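# Lift bowl from wire stand onto table upright

## Task

Remove the bowl from the wire stand and put it down right side up on the table top, somewhere not touching or over the stand; the stand must stay in its original spot.

## Robot and tools

Robot: two arms, left_arm and right_arm, each ending in a five-finger hand. right_arm has a right hand; left_arm has its mirror image, a left hand. In the scene frame the origin sits at table-top height between the arms, +x points out over the table, +z up, and left_arm is on the +y side. Bases: left_arm near (+0.013, +0.301, 0) m, right_arm near (-0.010, -0.256, +0.001) m, both facing +x. A fixed post stands behind the arms.

Hand point: a point riding with each palm, about 0.05 m in front of it. Its +z runs along the straight fingers, +y out of the palm, +x across the palm away from the thumb on the right hand (toward the thumb on the left hand). Straight fingertips reach 0.06 to 0.07 m past the point and lie 0.06 m behind it along -y. A wrist bracket on the little-finger side juts out and can strike things.

Reported end_effector_position (m) and end_effector_quat_wxyz use each arm's own base frame. Hand target is the last commanded pose after clipping; all new offsets start from it. Readings may be off by a few cm, and the hand often rests 1 to 5 cm short of (usually below) the target with no contact; a later execute_actions call, even with zero offsets, re-requests it, or send the missing distance.

Row layout (shared by execute_actions and move): one row of 28 numbers, each in [-1, 1], covering both arms even if one is idle. Order: left dx, dy, dz, rx, ry, rz; left hand thumb_turn, thumb_bend, index, middle, ring, little; left force_limit, speed; then the same 14 for the right arm. The six pose numbers are an offset, not a pose, measured along the Hand target's own axes; 1.0 equals 0.6 m of travel or 180 degrees of turn, and rx, ry, rz form one rotation vector. Zero for all six asks nothing new of that arm. The six hand numbers are absolute motor targets: -1 open (thumb beside palm, thumb straight, finger straight), +1 closed (thumb opposite fingers, bent, finger curled). force_limit maps -1..+1 to about 0..10 N at the fingertip (0..15 N for the two thumb motors). speed rises from nearly 0 at -1 to full at +0.48 and above. There is no 'unchanged' value: to keep a hand as is, resend the eight numbers from its last executed row; before any row has run, send its hand_measured plus hand_force_limit and hand_speed. Orientation commands are clipped each step to 40 degrees from the measured orientation.

execute_actions: actions = list of actions; each action = up to 15 rows, one per 1/30 s step (an action lasts 0.5 s), a short action repeating its final row. Every row of an action is an offset from the Hand target at that action's start, so repeating an offset keeps moving. cameras: names, ["all"], or []; by default images appear only for an empty actions list.

move: target = one row or up to 15 rows; every row is an offset from the Hand targets as they were when the move began, not chained. Hands follow straight paths, all ending together, capped at 10 s. speed = top path speed in m/s (0.002 to 4.3, default 0.25; turning limited to double that in rad/s), one value or one per target. blend (m) rounds corners between listed targets; 0 stops at each. blocking=false returns after about 0.5 s while motion continues. Hand numbers of the first target go out at the start; later ones on arrival. Paths ignore obstacles and the other arm; faster moves hit harder and overshoot. The result adds a 'move:' line: done (rested within 10 mm and 2 degrees), off_target, moving, held, fault, plus limits=paced (pose clipped) or limits=held (steps withheld).

wait: seconds 0 to 3600, sends nothing new; a running move continues. stop: brakes a running move. zoom_image: camera (cam_high, cam_low, cam_left_wrist, cam_right_wrist) and region [x0, y0, x1, y1] in pixels of its latest 896x504 image, at most 504 by 504. show_instructions: shows reference pages. finished_scene: ends the scene irreversibly (scene 1).

Hand readings, six values in motor order: hand_measured (positions on the target scale), hand_stopped_by (moving, target, force, stalled, fault), hand_load_n (fingertip load in N, positive pushing the finger open; near 0 means grip lost). A motor moves only when its target changes by 0.002 or more, then locks at target or at force_limit. To squeeze harder, raise force_limit and send a more-closed target; to release, send a target more open than hand_measured. Close slowly (speed about -0.94 or lower) for a gentle grip. Thumb opposed, the hand wraps objects roughly 0.035 to 0.065 m thick; thumb tip to index pad can pinch light items up to about 0.08 m, like a bowl rim.

Other lines: joint velocities, joint torques (include offsets and noise), MOTOR HOT near 85 °C, and FAULT lines; at 100 °C an arm goes limp for 30 to 60 s. Avoid long stretched-out holds or pushing at unreachable poses.

Avoid: dropping the bowl even slightly (crockery falling more than a few cm fails), releasing it while it moves, striking or dragging the stand, the table or post hard, letting anything leave the table, excessive finger force, and any contact between the two hands or arms, which can end the scene. Passing near an arm's own base can whip the elbow around. Small objects may get nudged unexpectedly, so check cameras before finishing.

Each tool is called as a command line: name --argument value for each argument, lists and objects as JSON in quotes; but a table of rows of numbers goes row by row, as --pt "numbers of a row", without its own name.

Reference images:

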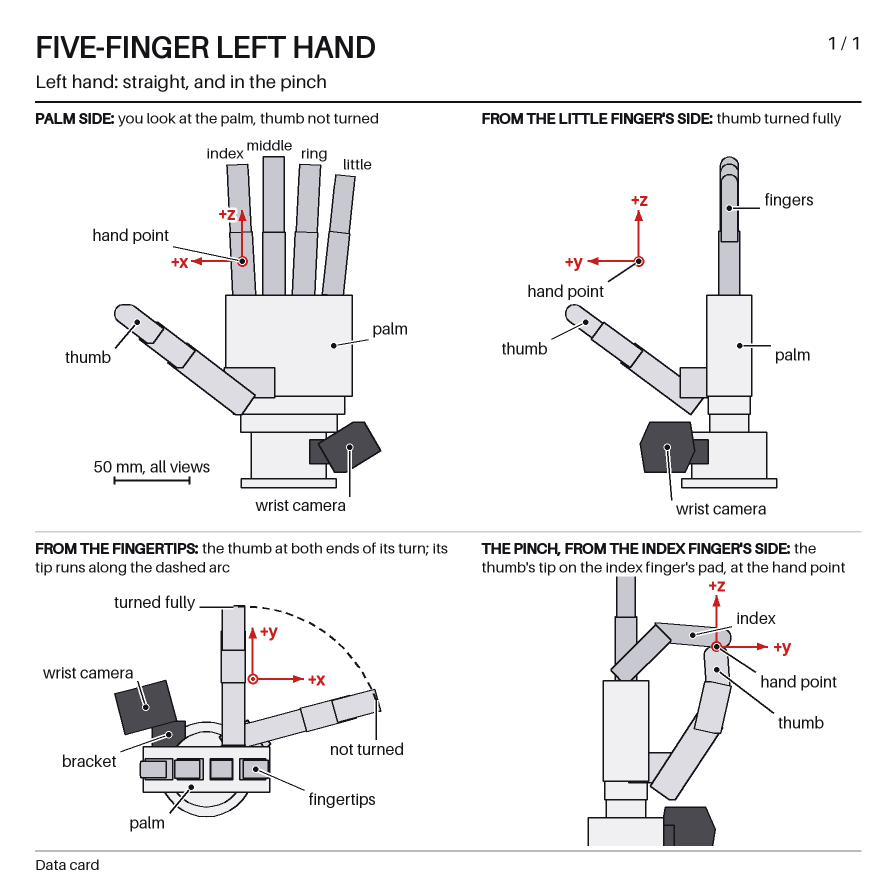

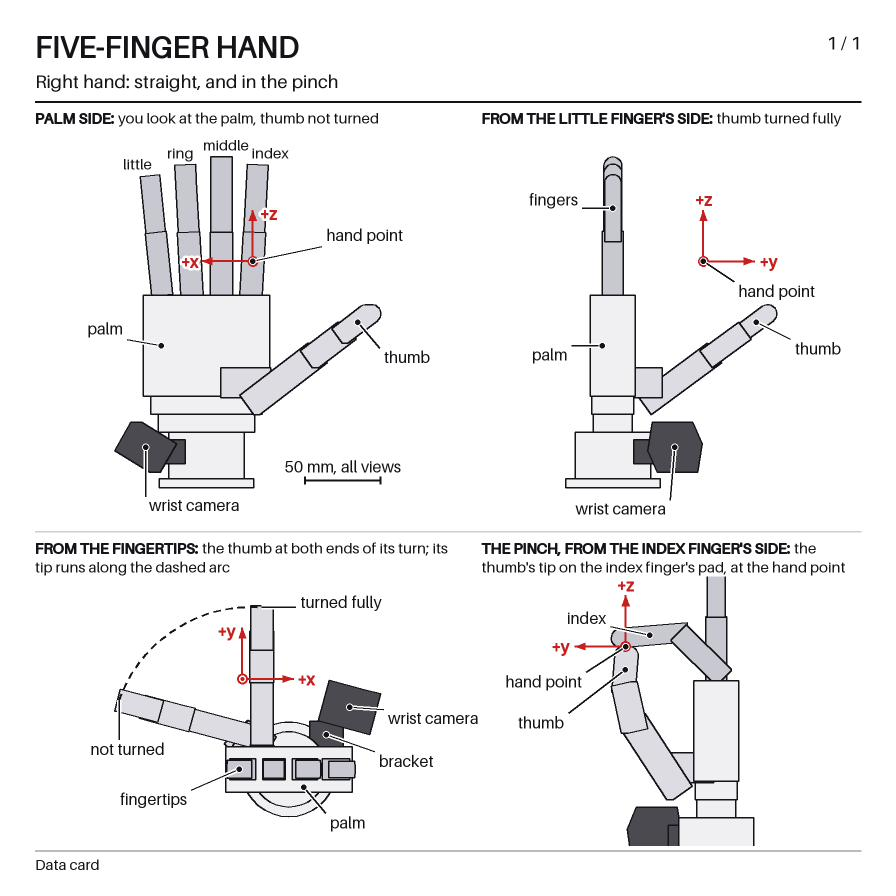

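## Session

execute_actions --actions '[]'

Scene clock: 0.00 s.
left_arm: end_effector_position=(+0.2913, -0.1375, +0.3318) hand_measured=(-1.000, -1.000, -1.000, -1.000, -1.000, -1.000) hand_load_n=(+0.0, +0.0, +0.0, +0.0, +0.0, +0.0) hand_stopped_by=(target, target, target, target, target, target) hand_force_limit=0.00 hand_speed=-0.80 end_effector_quat_wxyz=(-0.174, +0.557, -0.557, +0.591) | right_arm: end_effector_position=(+0.6005, +0.0703, +0.3048) hand_measured=(-1.000, -1.000, -1.000, -1.000, -1.000, -1.000) hand_load_n=(+0.0, +0.0, +0.0, +0.0, +0.0, +0.0) hand_stopped_by=(target, target, target, target, target, target) hand_force_limit=0.00 hand_speed=-0.80 end_effector_quat_wxyz=(-0.377, +0.659, -0.584, +0.287)
Joint positions: left_arm=[-0.014 0.468 0.663 -0.469 0.47 -0.372] | right_arm=[0.023 1.431 1.396 -0.555 -0.143 -0.021]
Joint velocities: within noise
Joint torques (N m): no reading
Heat: left arm: hottest wrist yaw 26 °C; right arm: hottest wrist pitch 25 °C.
Hand target: left_arm +0.2927, -0.1375, +0.3496; -0.184, +0.546, -0.554, +0.601 | right_arm +0.6065, +0.0705, +0.3184; -0.385, +0.655, -0.579, +0.296

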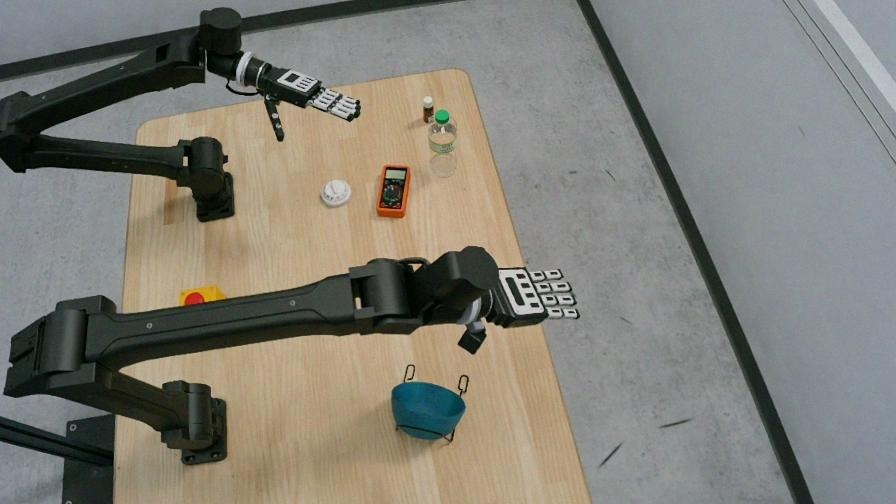

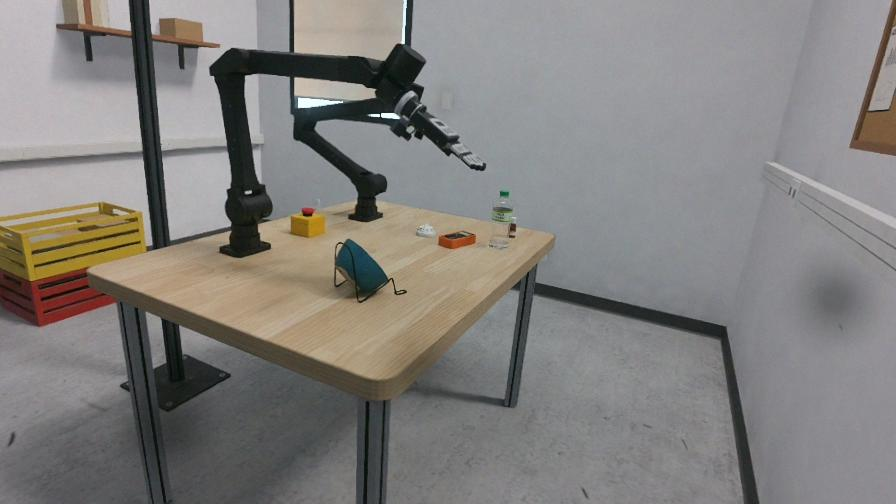

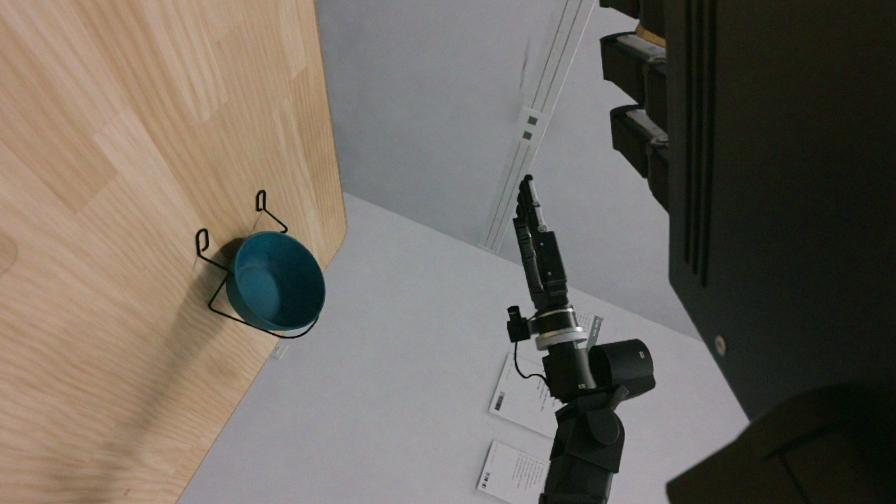

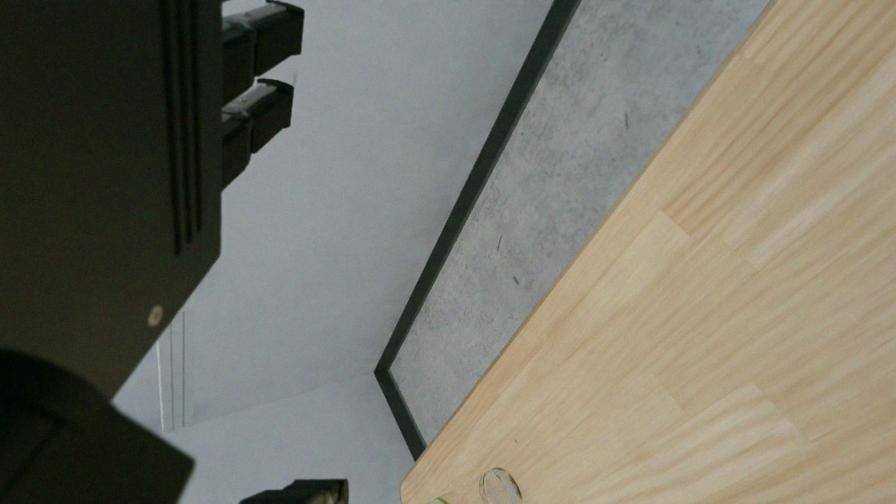

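zoom_image --camera "cam_high" --region '[340, 330, 520, 480]'

zoom_image --camera "cam_low" --region '[280, 200, 460, 320]'

zoom_image --camera "cam_left_wrist" --region '[140, 150, 380, 380]'

Scaled by 2.800 from the camera's image (finer frame: 1280x720).

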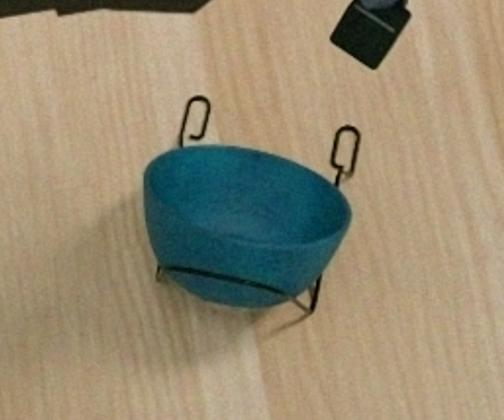

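Scaled by 2.800 from the camera's image (finer frame: 1280x720).

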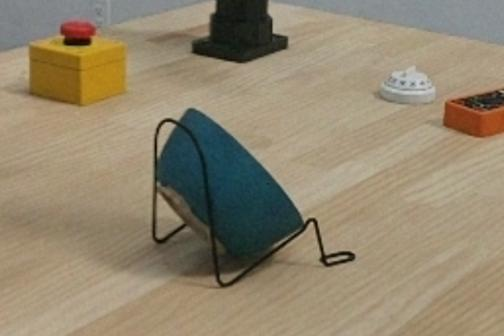

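Scaled by 2.100 from the camera's image (finer frame: 1280x720).

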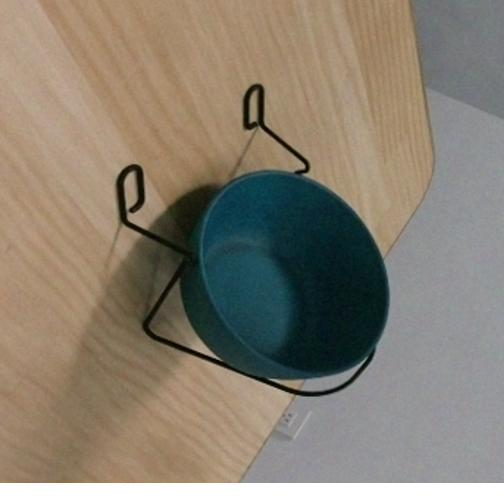

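move --target '[0,0,0,0,0,0,-1,-1,-1,-1,-1,-1,0,-0.8,-0.035,0.273,-0.2155,0.0625,0.1572,-0.2273,1,-1,-1,-1,-1,-1,0,-0.3]' --speed 0.15 --cameras '["all"]'

Scene clock: 357.33 s.
left_arm: end_effector_position=(+0.2913, -0.1375, +0.3318) hand_measured=(-1.000, -1.000, -1.000, -1.000, -1.000, -1.000) hand_load_n=(-0.5, +0.0, +0.0, +0.0, +0.0, +0.0) hand_stopped_by=(target, target, target, target, target, target) hand_force_limit=0.00 hand_speed=-0.80 end_effector_quat_wxyz=(-0.174, +0.557, -0.557, +0.591) | right_arm: end_effector_position=(+0.4088, +0.0632, +0.2428) hand_measured=(+1.000, -1.000, -1.000, -1.000, -1.000, -1.000) hand_load_n=(+0.0, +0.0, +0.0, +0.0, +0.0, +0.0) hand_stopped_by=(target, target, target, target, target, target) hand_force_limit=0.00 hand_speed=-0.30 end_effector_quat_wxyz=(-0.166, +0.688, -0.367, +0.604)
Joint positions: left_arm=[-0.014 0.468 0.663 -0.469 0.47 -0.372] | right_arm=[0.475 0.876 0.617 -0.02 0.678 -0.635]
Joint torques (N m): left_arm=[-0.73 -0.03 12.05 2.02 0.21 -0.02] | right_arm=[0.56 -4.78 10.71 2.21 0.29 -0.22]
Heat: left arm: hottest elbow 33 °C; right arm: hottest elbow 37 °C.
Hand target: left_arm +0.2927, -0.1375, +0.3496; -0.184, +0.546, -0.554, +0.601 | right_arm +0.4086, +0.0647, +0.2494; -0.169, +0.684, -0.360, +0.611
Off the commanded pose: left_arm 0.018 m, 2 deg | right_arm 0.007 m, 1 deg.
move: done

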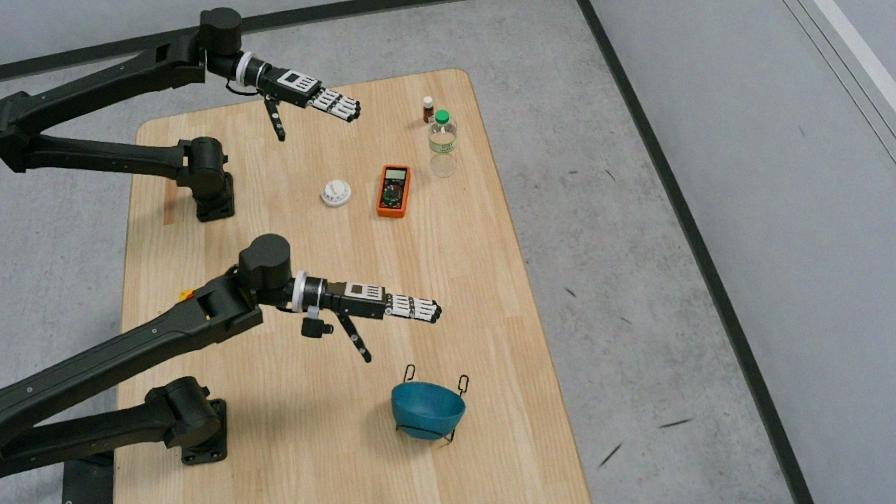

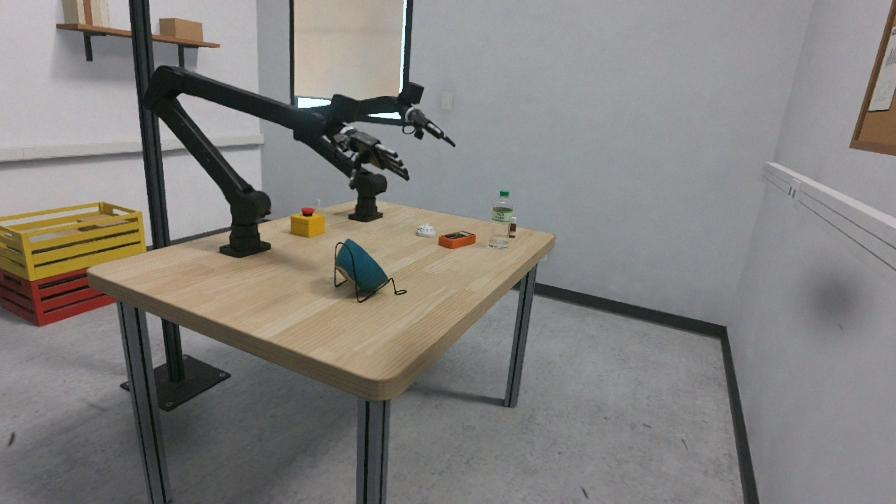

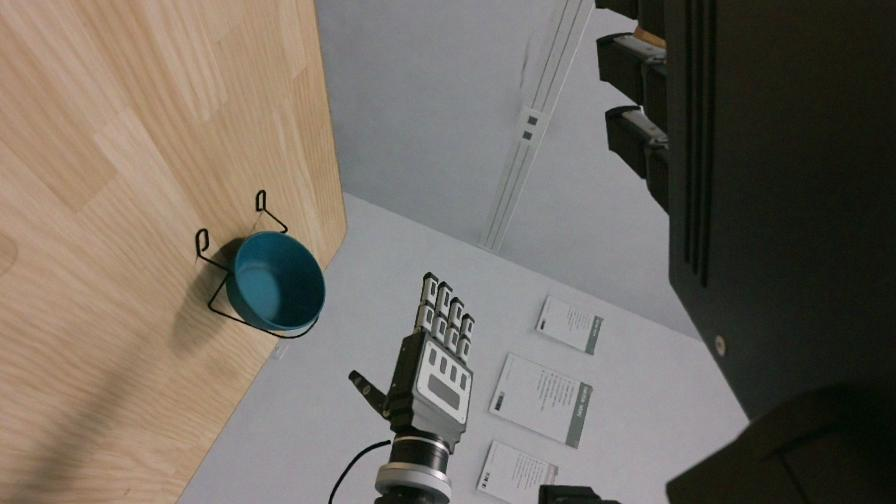

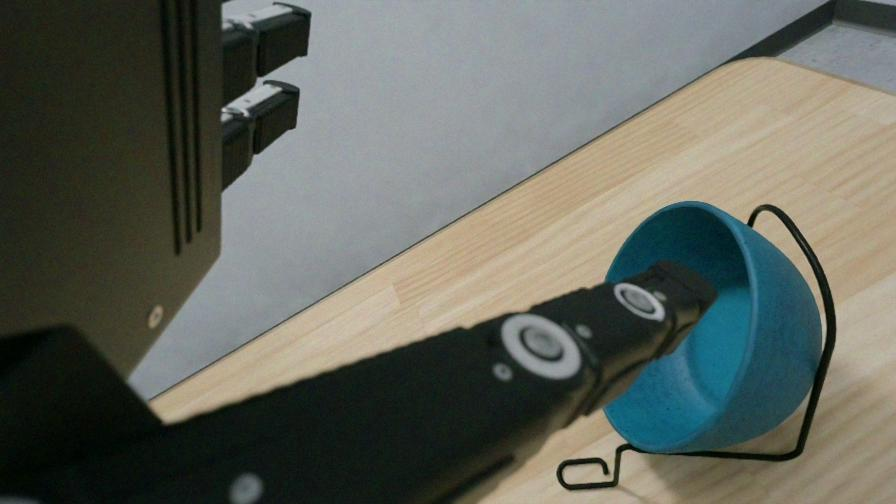

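zoom_image --camera "cam_high" --region '[280, 250, 500, 450]'

zoom_image --camera "cam_right_wrist" --region '[500, 150, 896, 504]'

Scaled by 2.291 from the camera's image (finer frame: 1280x720).

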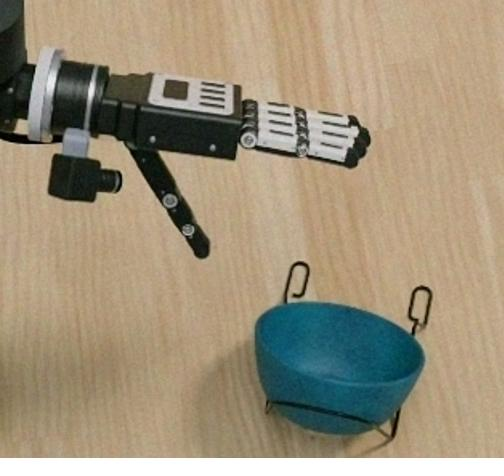

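Scaled by 1.273 from the camera's image (finer frame: 1280x720).

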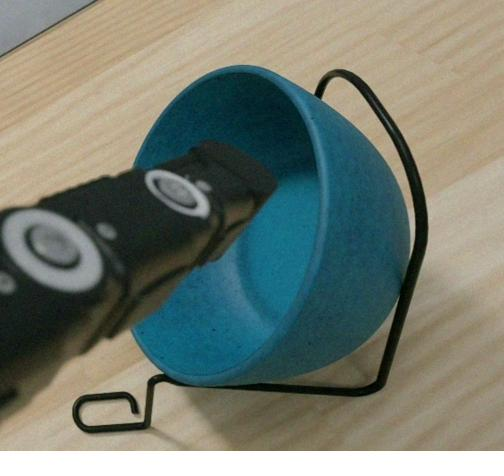

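move --target '[0,0,0,0,0,0,-1,-1,-1,-1,-1,-1,0,-0.8,-0.085,0.14,0.0258,0,0,0,1,-1,-1,-1,-1,-1,0,-0.3]' --speed 0.08 --cameras '["all"]'

zoom_image --camera "cam_high" --region '[280, 290, 500, 490]'

zoom_image --camera "cam_low" --region '[280, 170, 460, 320]'

zoom_image --camera "cam_left_wrist" --region '[150, 150, 450, 420]'

Scene clock: 439.43 s.
left_arm: end_effector_position=(+0.2913, -0.1375, +0.3318) hand_measured=(-1.000, -1.000, -1.000, -1.000, -1.000, -1.000) hand_load_n=(+0.0, -0.5, +0.0, +0.0, +0.0, +0.0) hand_stopped_by=(target, target, target, target, target, target) hand_force_limit=0.00 hand_speed=-0.80 end_effector_quat_wxyz=(-0.174, +0.557, -0.557, +0.591) | right_arm: end_effector_position=(+0.3973, +0.0423, +0.1534) hand_measured=(+1.000, -1.000, -1.000, -1.000, -1.000, -1.000) hand_load_n=(+0.0, -0.5, +0.0, -0.5, +0.0, +0.0) hand_stopped_by=(target, target, target, target, target, target) hand_force_limit=0.00 hand_speed=-0.30 end_effector_quat_wxyz=(-0.174, +0.684, -0.364, +0.608)
Joint positions: left_arm=[-0.014 0.468 0.663 -0.469 0.47 -0.372] | right_arm=[0.418 0.944 0.381 0.315 0.614 -0.658]
Joint torques (N m): left_arm=[-0.79 -0.03 12.04 2.02 0.21 -0.02] | right_arm=[-1.14 -3.43 9.76 2.36 0.09 -0.17]
Heat: left arm: hottest elbow 34 °C; right arm: hottest elbow 36 °C.
Hand target: left_arm +0.2927, -0.1375, +0.3496; -0.184, +0.546, -0.554, +0.601 | right_arm +0.3997, +0.0397, +0.1535; -0.169, +0.684, -0.360, +0.611
Off the commanded pose: left_arm 0.018 m, 2 deg | right_arm 0.003 m, 1 deg.
move: done

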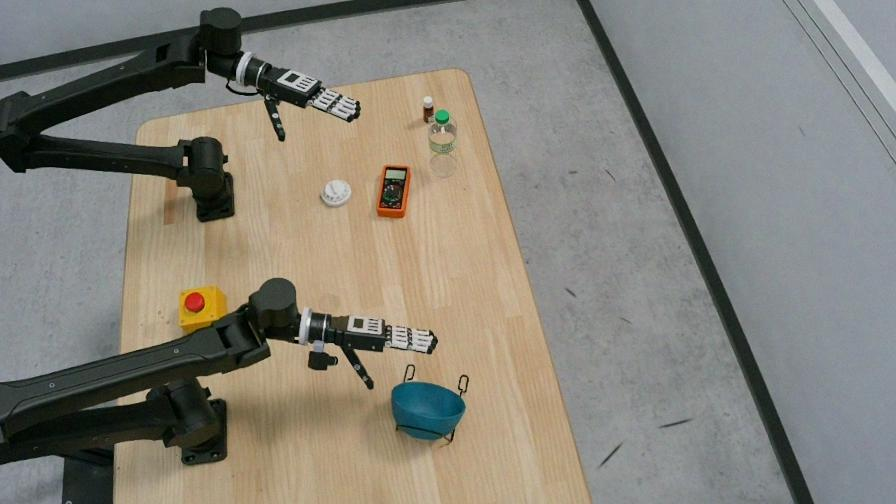

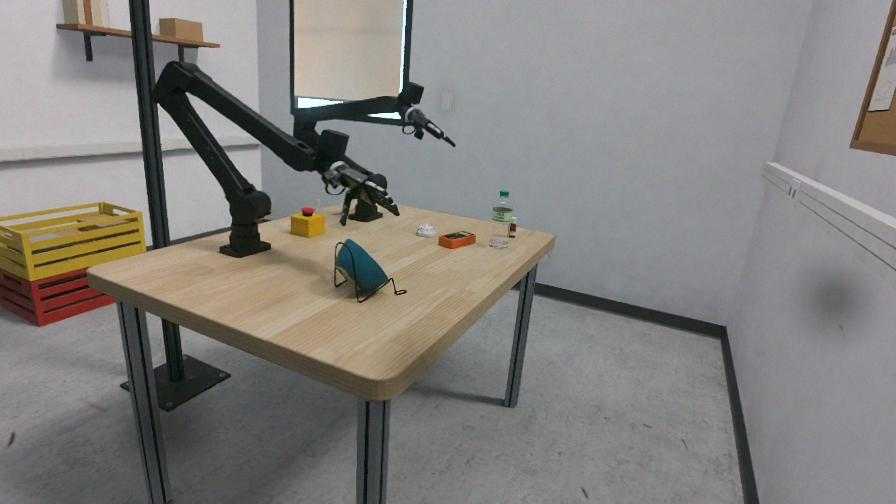

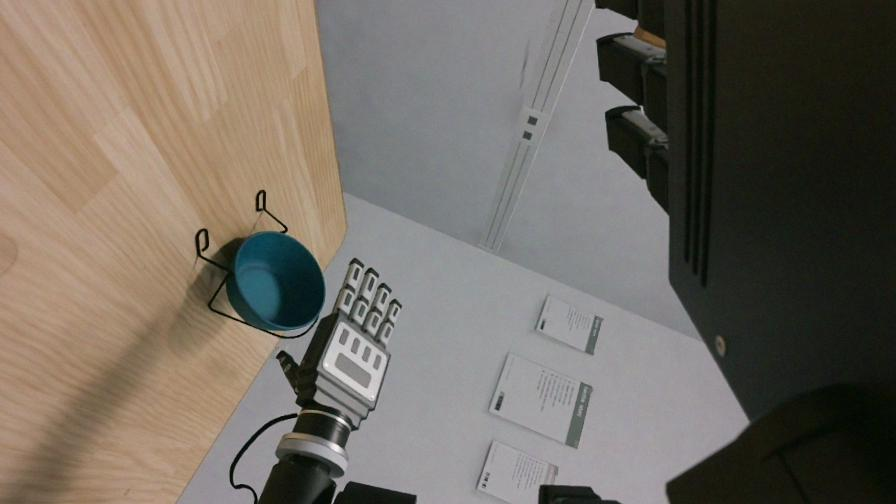

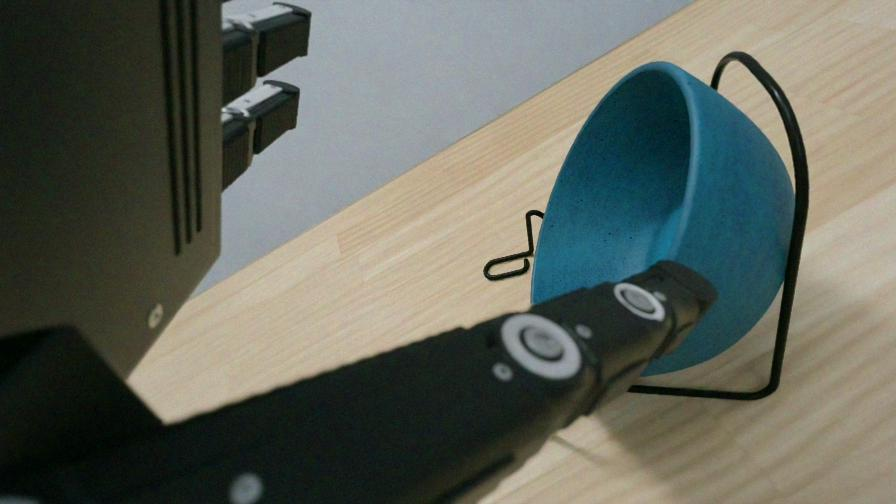

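Scaled by 2.291 from the camera's image (finer frame: 1280x720).

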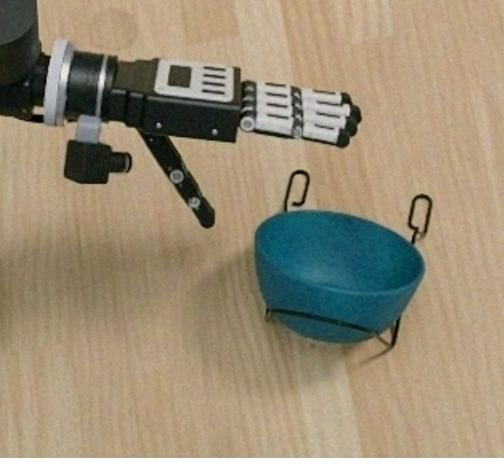

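Scaled by 2.800 from the camera's image (finer frame: 1280x720).

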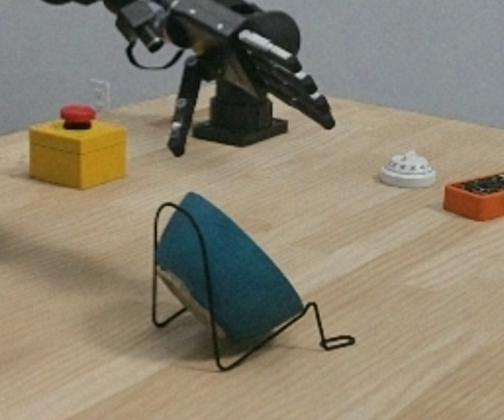

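Scaled by 1.680 from the camera's image (finer frame: 1280x720).

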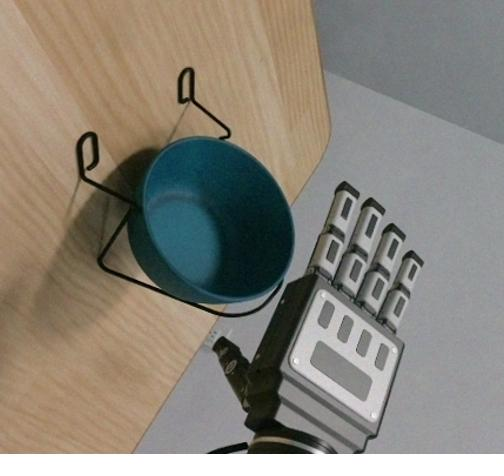

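move --target '[0,0,0,0,0,0,-1,-1,-1,-1,-1,-1,0,-0.8,0,0.0813,0.006,0,0,0,1,-1,-1,-1,-1,-1,0,-0.3]' --speed 0.06 --cameras '["all"]'

zoom_image --camera "cam_high" --region '[280, 290, 500, 490]'

zoom_image --camera "cam_low" --region '[280, 170, 460, 320]'

zoom_image --camera "cam_left_wrist" --region '[150, 150, 450, 420]'

Scene clock: 499.47 s.
left_arm: end_effector_position=(+0.2913, -0.1375, +0.3318) hand_measured=(-1.000, -1.000, -1.000, -1.000, -1.000, -1.000) hand_load_n=(+0.0, +0.0, +0.0, +0.0, +0.0, +0.0) hand_stopped_by=(target, target, target, target, target, target) hand_force_limit=0.00 hand_speed=-0.80 end_effector_quat_wxyz=(-0.174, +0.557, -0.557, +0.591) | right_arm: end_effector_position=(+0.3875, +0.0087, +0.1201) hand_measured=(+1.000, -1.000, -1.000, -1.000, -1.000, -1.000) hand_load_n=(+0.0, +0.5, +0.0, +0.0, +0.0, +0.0) hand_stopped_by=(target, target, target, target, target, target) hand_force_limit=0.00 hand_speed=-0.30 end_effector_quat_wxyz=(-0.174, +0.683, -0.365, +0.608)
Joint positions: left_arm=[-0.014 0.468 0.663 -0.469 0.47 -0.372] | right_arm=[0.3 0.959 0.277 0.453 0.499 -0.69]
Joint torques (N m): left_arm=[-0.79 -0.03 12.04 2.03 0.21 -0.02] | right_arm=[-1.32 -2.96 9.2 2.15 0.09 -0.21]
Heat: left arm: hottest elbow 34 °C; right arm: hottest elbow 34 °C.
Hand target: left_arm +0.2927, -0.1375, +0.3496; -0.184, +0.546, -0.554, +0.601 | right_arm +0.3892, +0.0057, +0.1200; -0.169, +0.684, -0.360, +0.611
Off the commanded pose: left_arm 0.018 m, 2 deg | right_arm 0.003 m, 1 deg.
move: done

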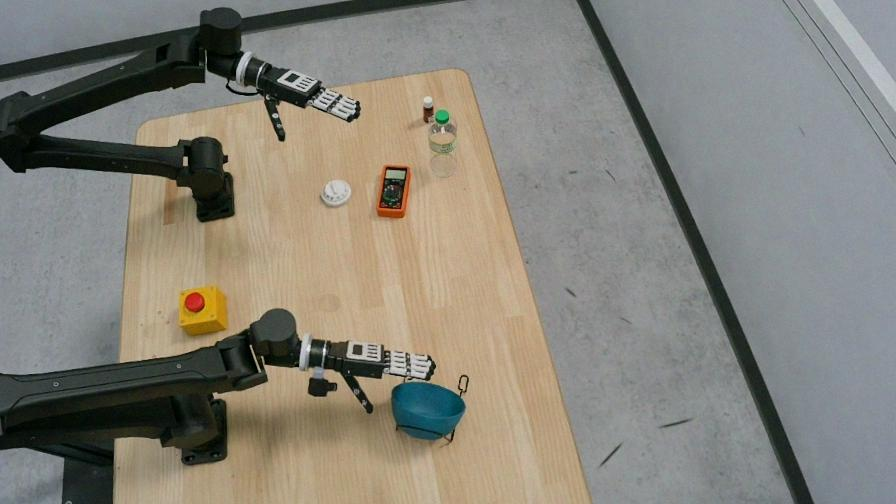

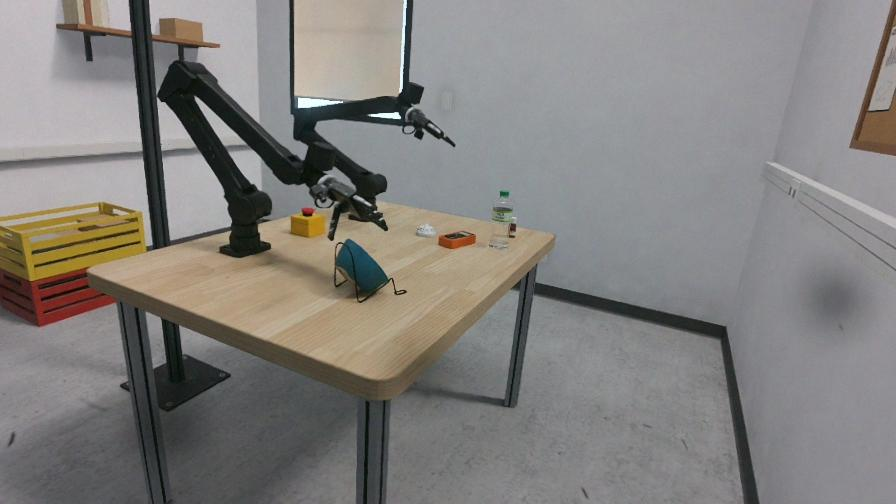

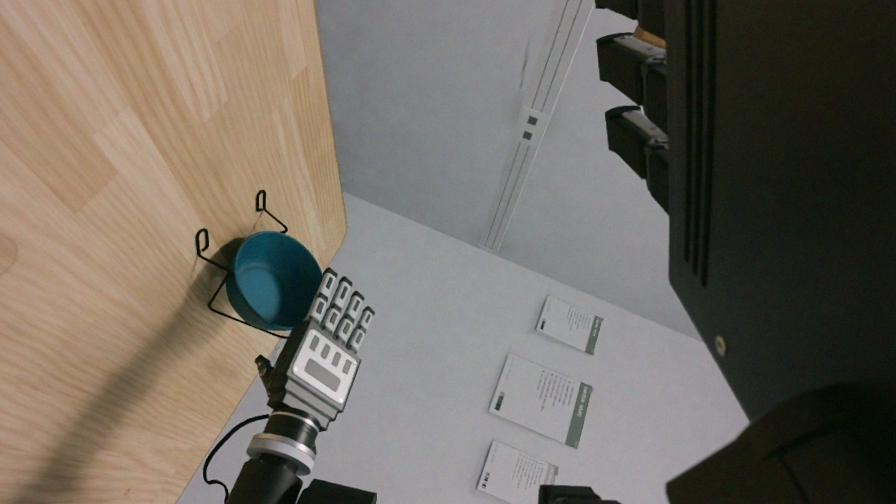

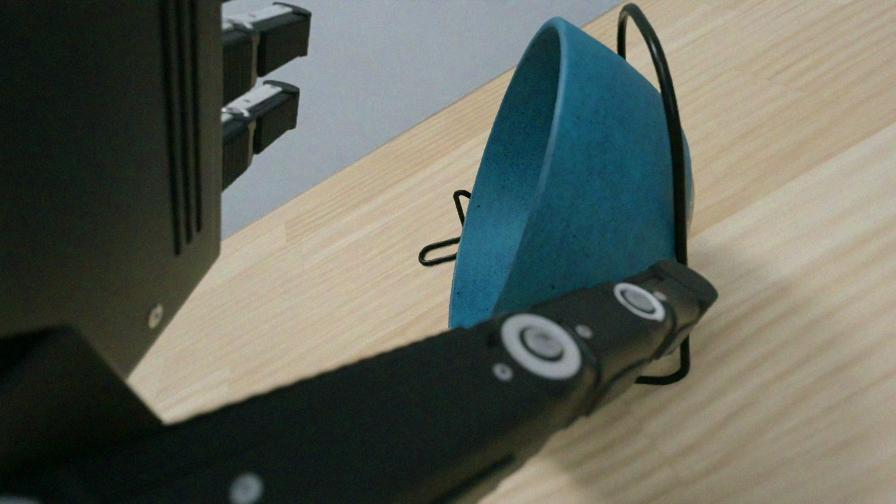

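Scaled by 2.291 from the camera's image (finer frame: 1280x720).

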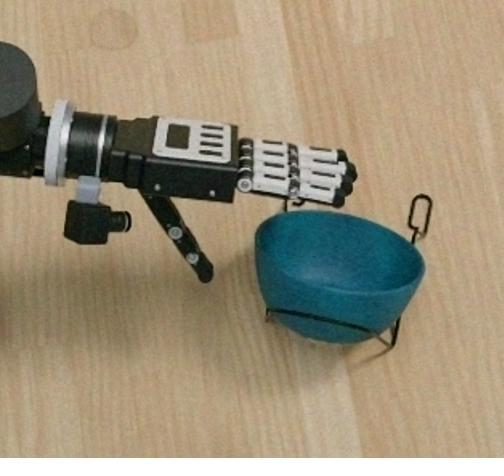

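Scaled by 2.800 from the camera's image (finer frame: 1280x720).

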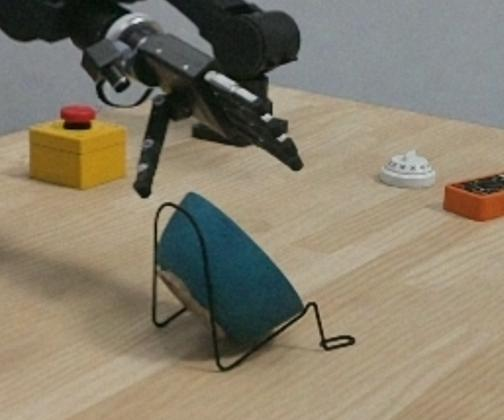

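Scaled by 1.680 from the camera's image (finer frame: 1280x720).

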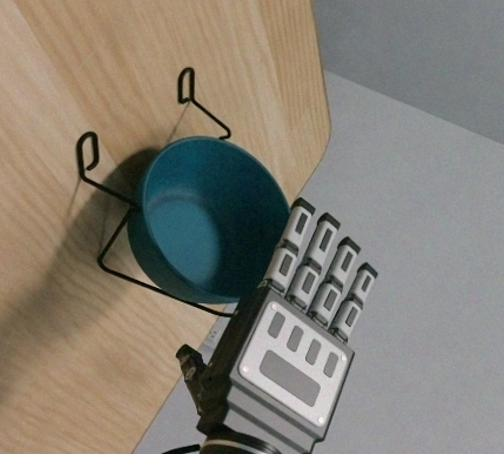

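move --target '[0,0,0,0,0,0,-1,-1,-1,-1,-1,-1,0,-0.8,-0.047,0.033,0.007,0,0,0,1,-1,-1,-1,-1,-1,0,-0.3]' --speed 0.06 --cameras '["all"]'

zoom_image --camera "cam_high" --region '[280, 290, 500, 490]'

zoom_image --camera "cam_low" --region '[280, 170, 460, 320]'

zoom_image --camera "cam_left_wrist" --region '[150, 150, 450, 420]'

Scene clock: 826.13 s.
left_arm: end_effector_position=(+0.2913, -0.1375, +0.3318) hand_measured=(-1.000, -1.000, -1.000, -1.000, -1.000, -1.000) hand_load_n=(+0.0, +0.0, +0.0, +0.0, +0.0, +0.0) hand_stopped_by=(target, target, target, target, target, target) hand_force_limit=0.00 hand_speed=-0.80 end_effector_quat_wxyz=(-0.174, +0.557, -0.557, +0.591) | right_arm: end_effector_position=(+0.3871, +0.0091, +0.0864) hand_measured=(+1.000, -1.000, -1.000, -1.000, -1.000, -1.000) hand_load_n=(+0.0, +0.0, +0.0, +0.0, +0.0, +0.0) hand_stopped_by=(target, target, target, target, target, target) hand_force_limit=0.00 hand_speed=-0.30 end_effector_quat_wxyz=(-0.170, +0.682, -0.366, +0.609)
Joint positions: left_arm=[-0.014 0.468 0.663 -0.469 0.47 -0.372] | right_arm=[0.309 1.111 0.228 0.652 0.517 -0.69]
Joint torques (N m): left_arm=[-0.73 -0.03 12.05 2.03 0.21 -0.02] | right_arm=[0.38 -3.72 7.66 2.39 0.27 -0.15]
Heat: left arm: hottest elbow 35 °C; right arm: hottest elbow 34 °C.
Hand target: left_arm +0.2927, -0.1375, +0.3496; -0.184, +0.546, -0.554, +0.601 | right_arm +0.3877, +0.0110, +0.0857; -0.169, +0.684, -0.360, +0.611
Off the commanded pose: left_arm 0.018 m, 2 deg | right_arm 0.002 m, 1 deg.
move: done

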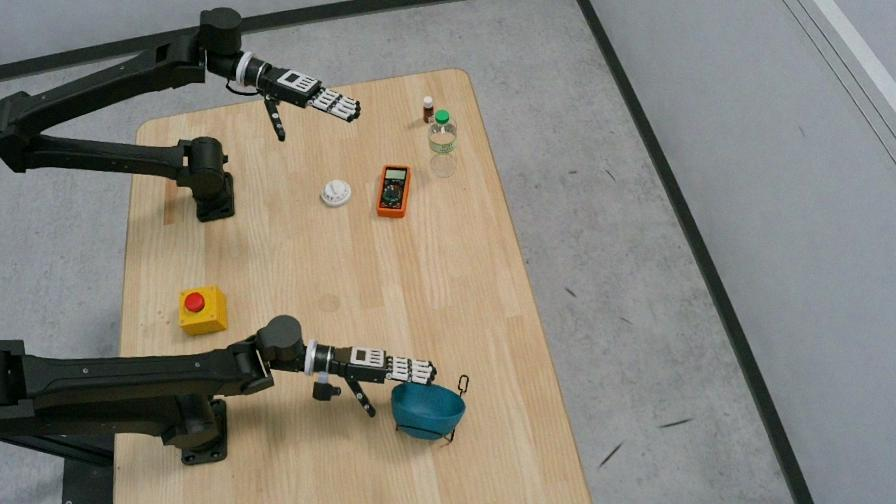

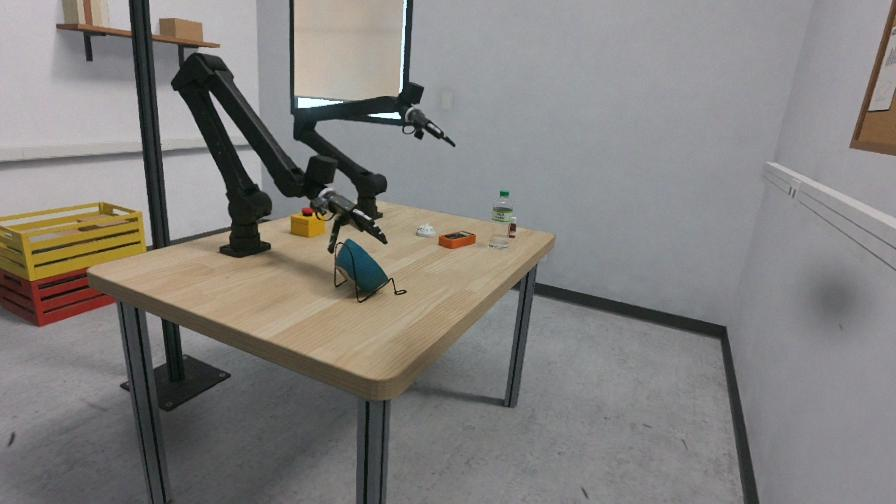

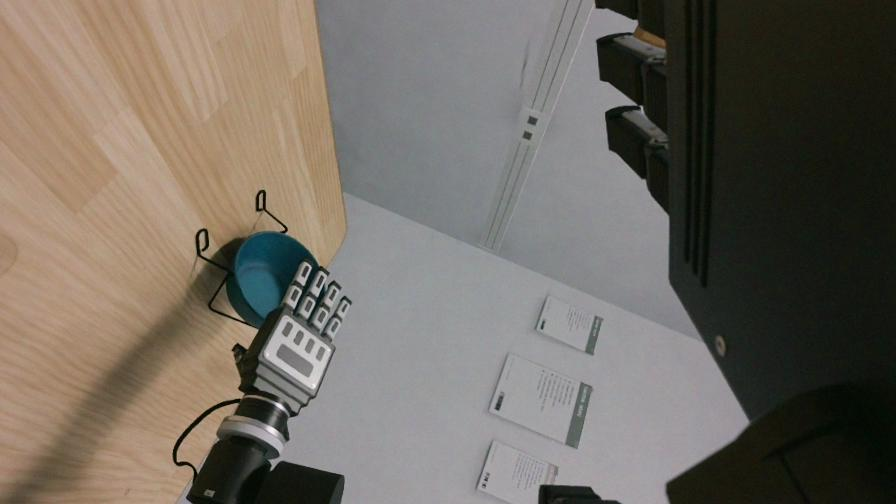

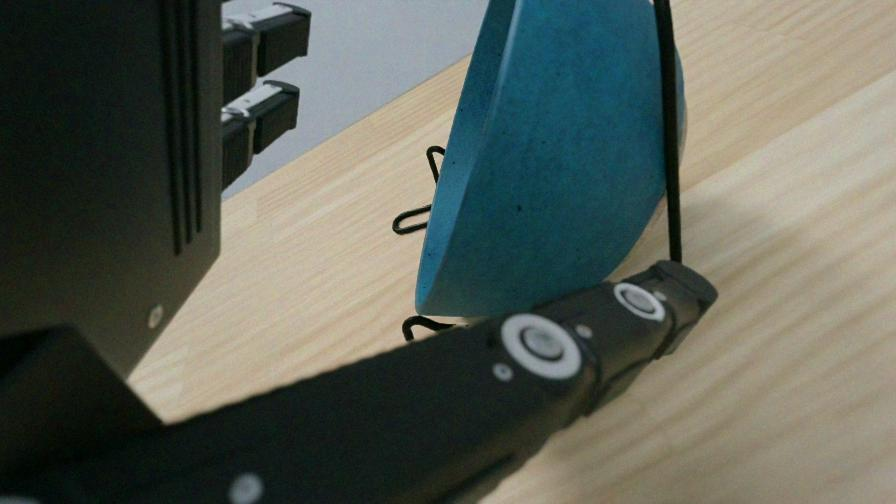

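Scaled by 2.291 from the camera's image (finer frame: 1280x720).

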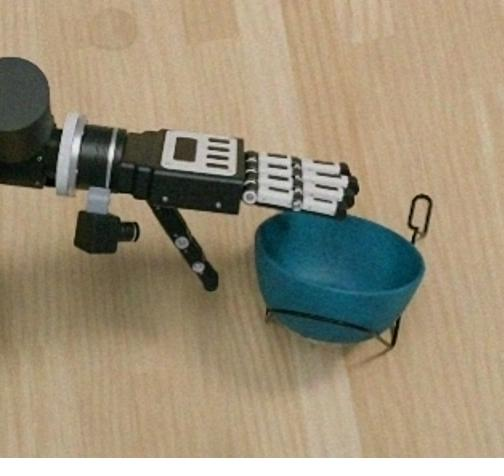

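Scaled by 2.800 from the camera's image (finer frame: 1280x720).

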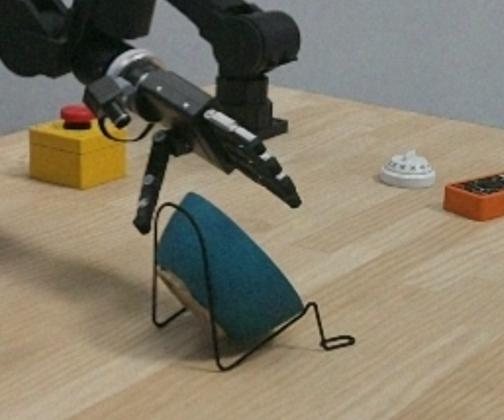

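Scaled by 1.680 from the camera's image (finer frame: 1280x720).

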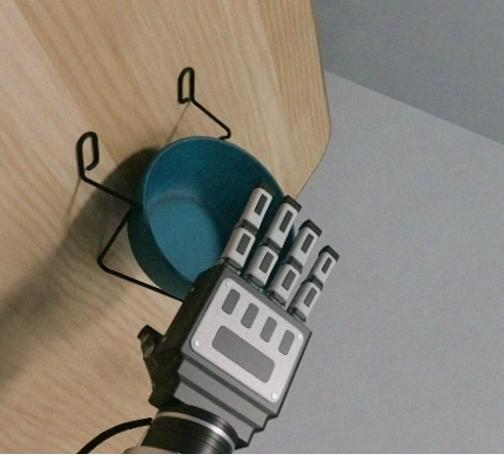

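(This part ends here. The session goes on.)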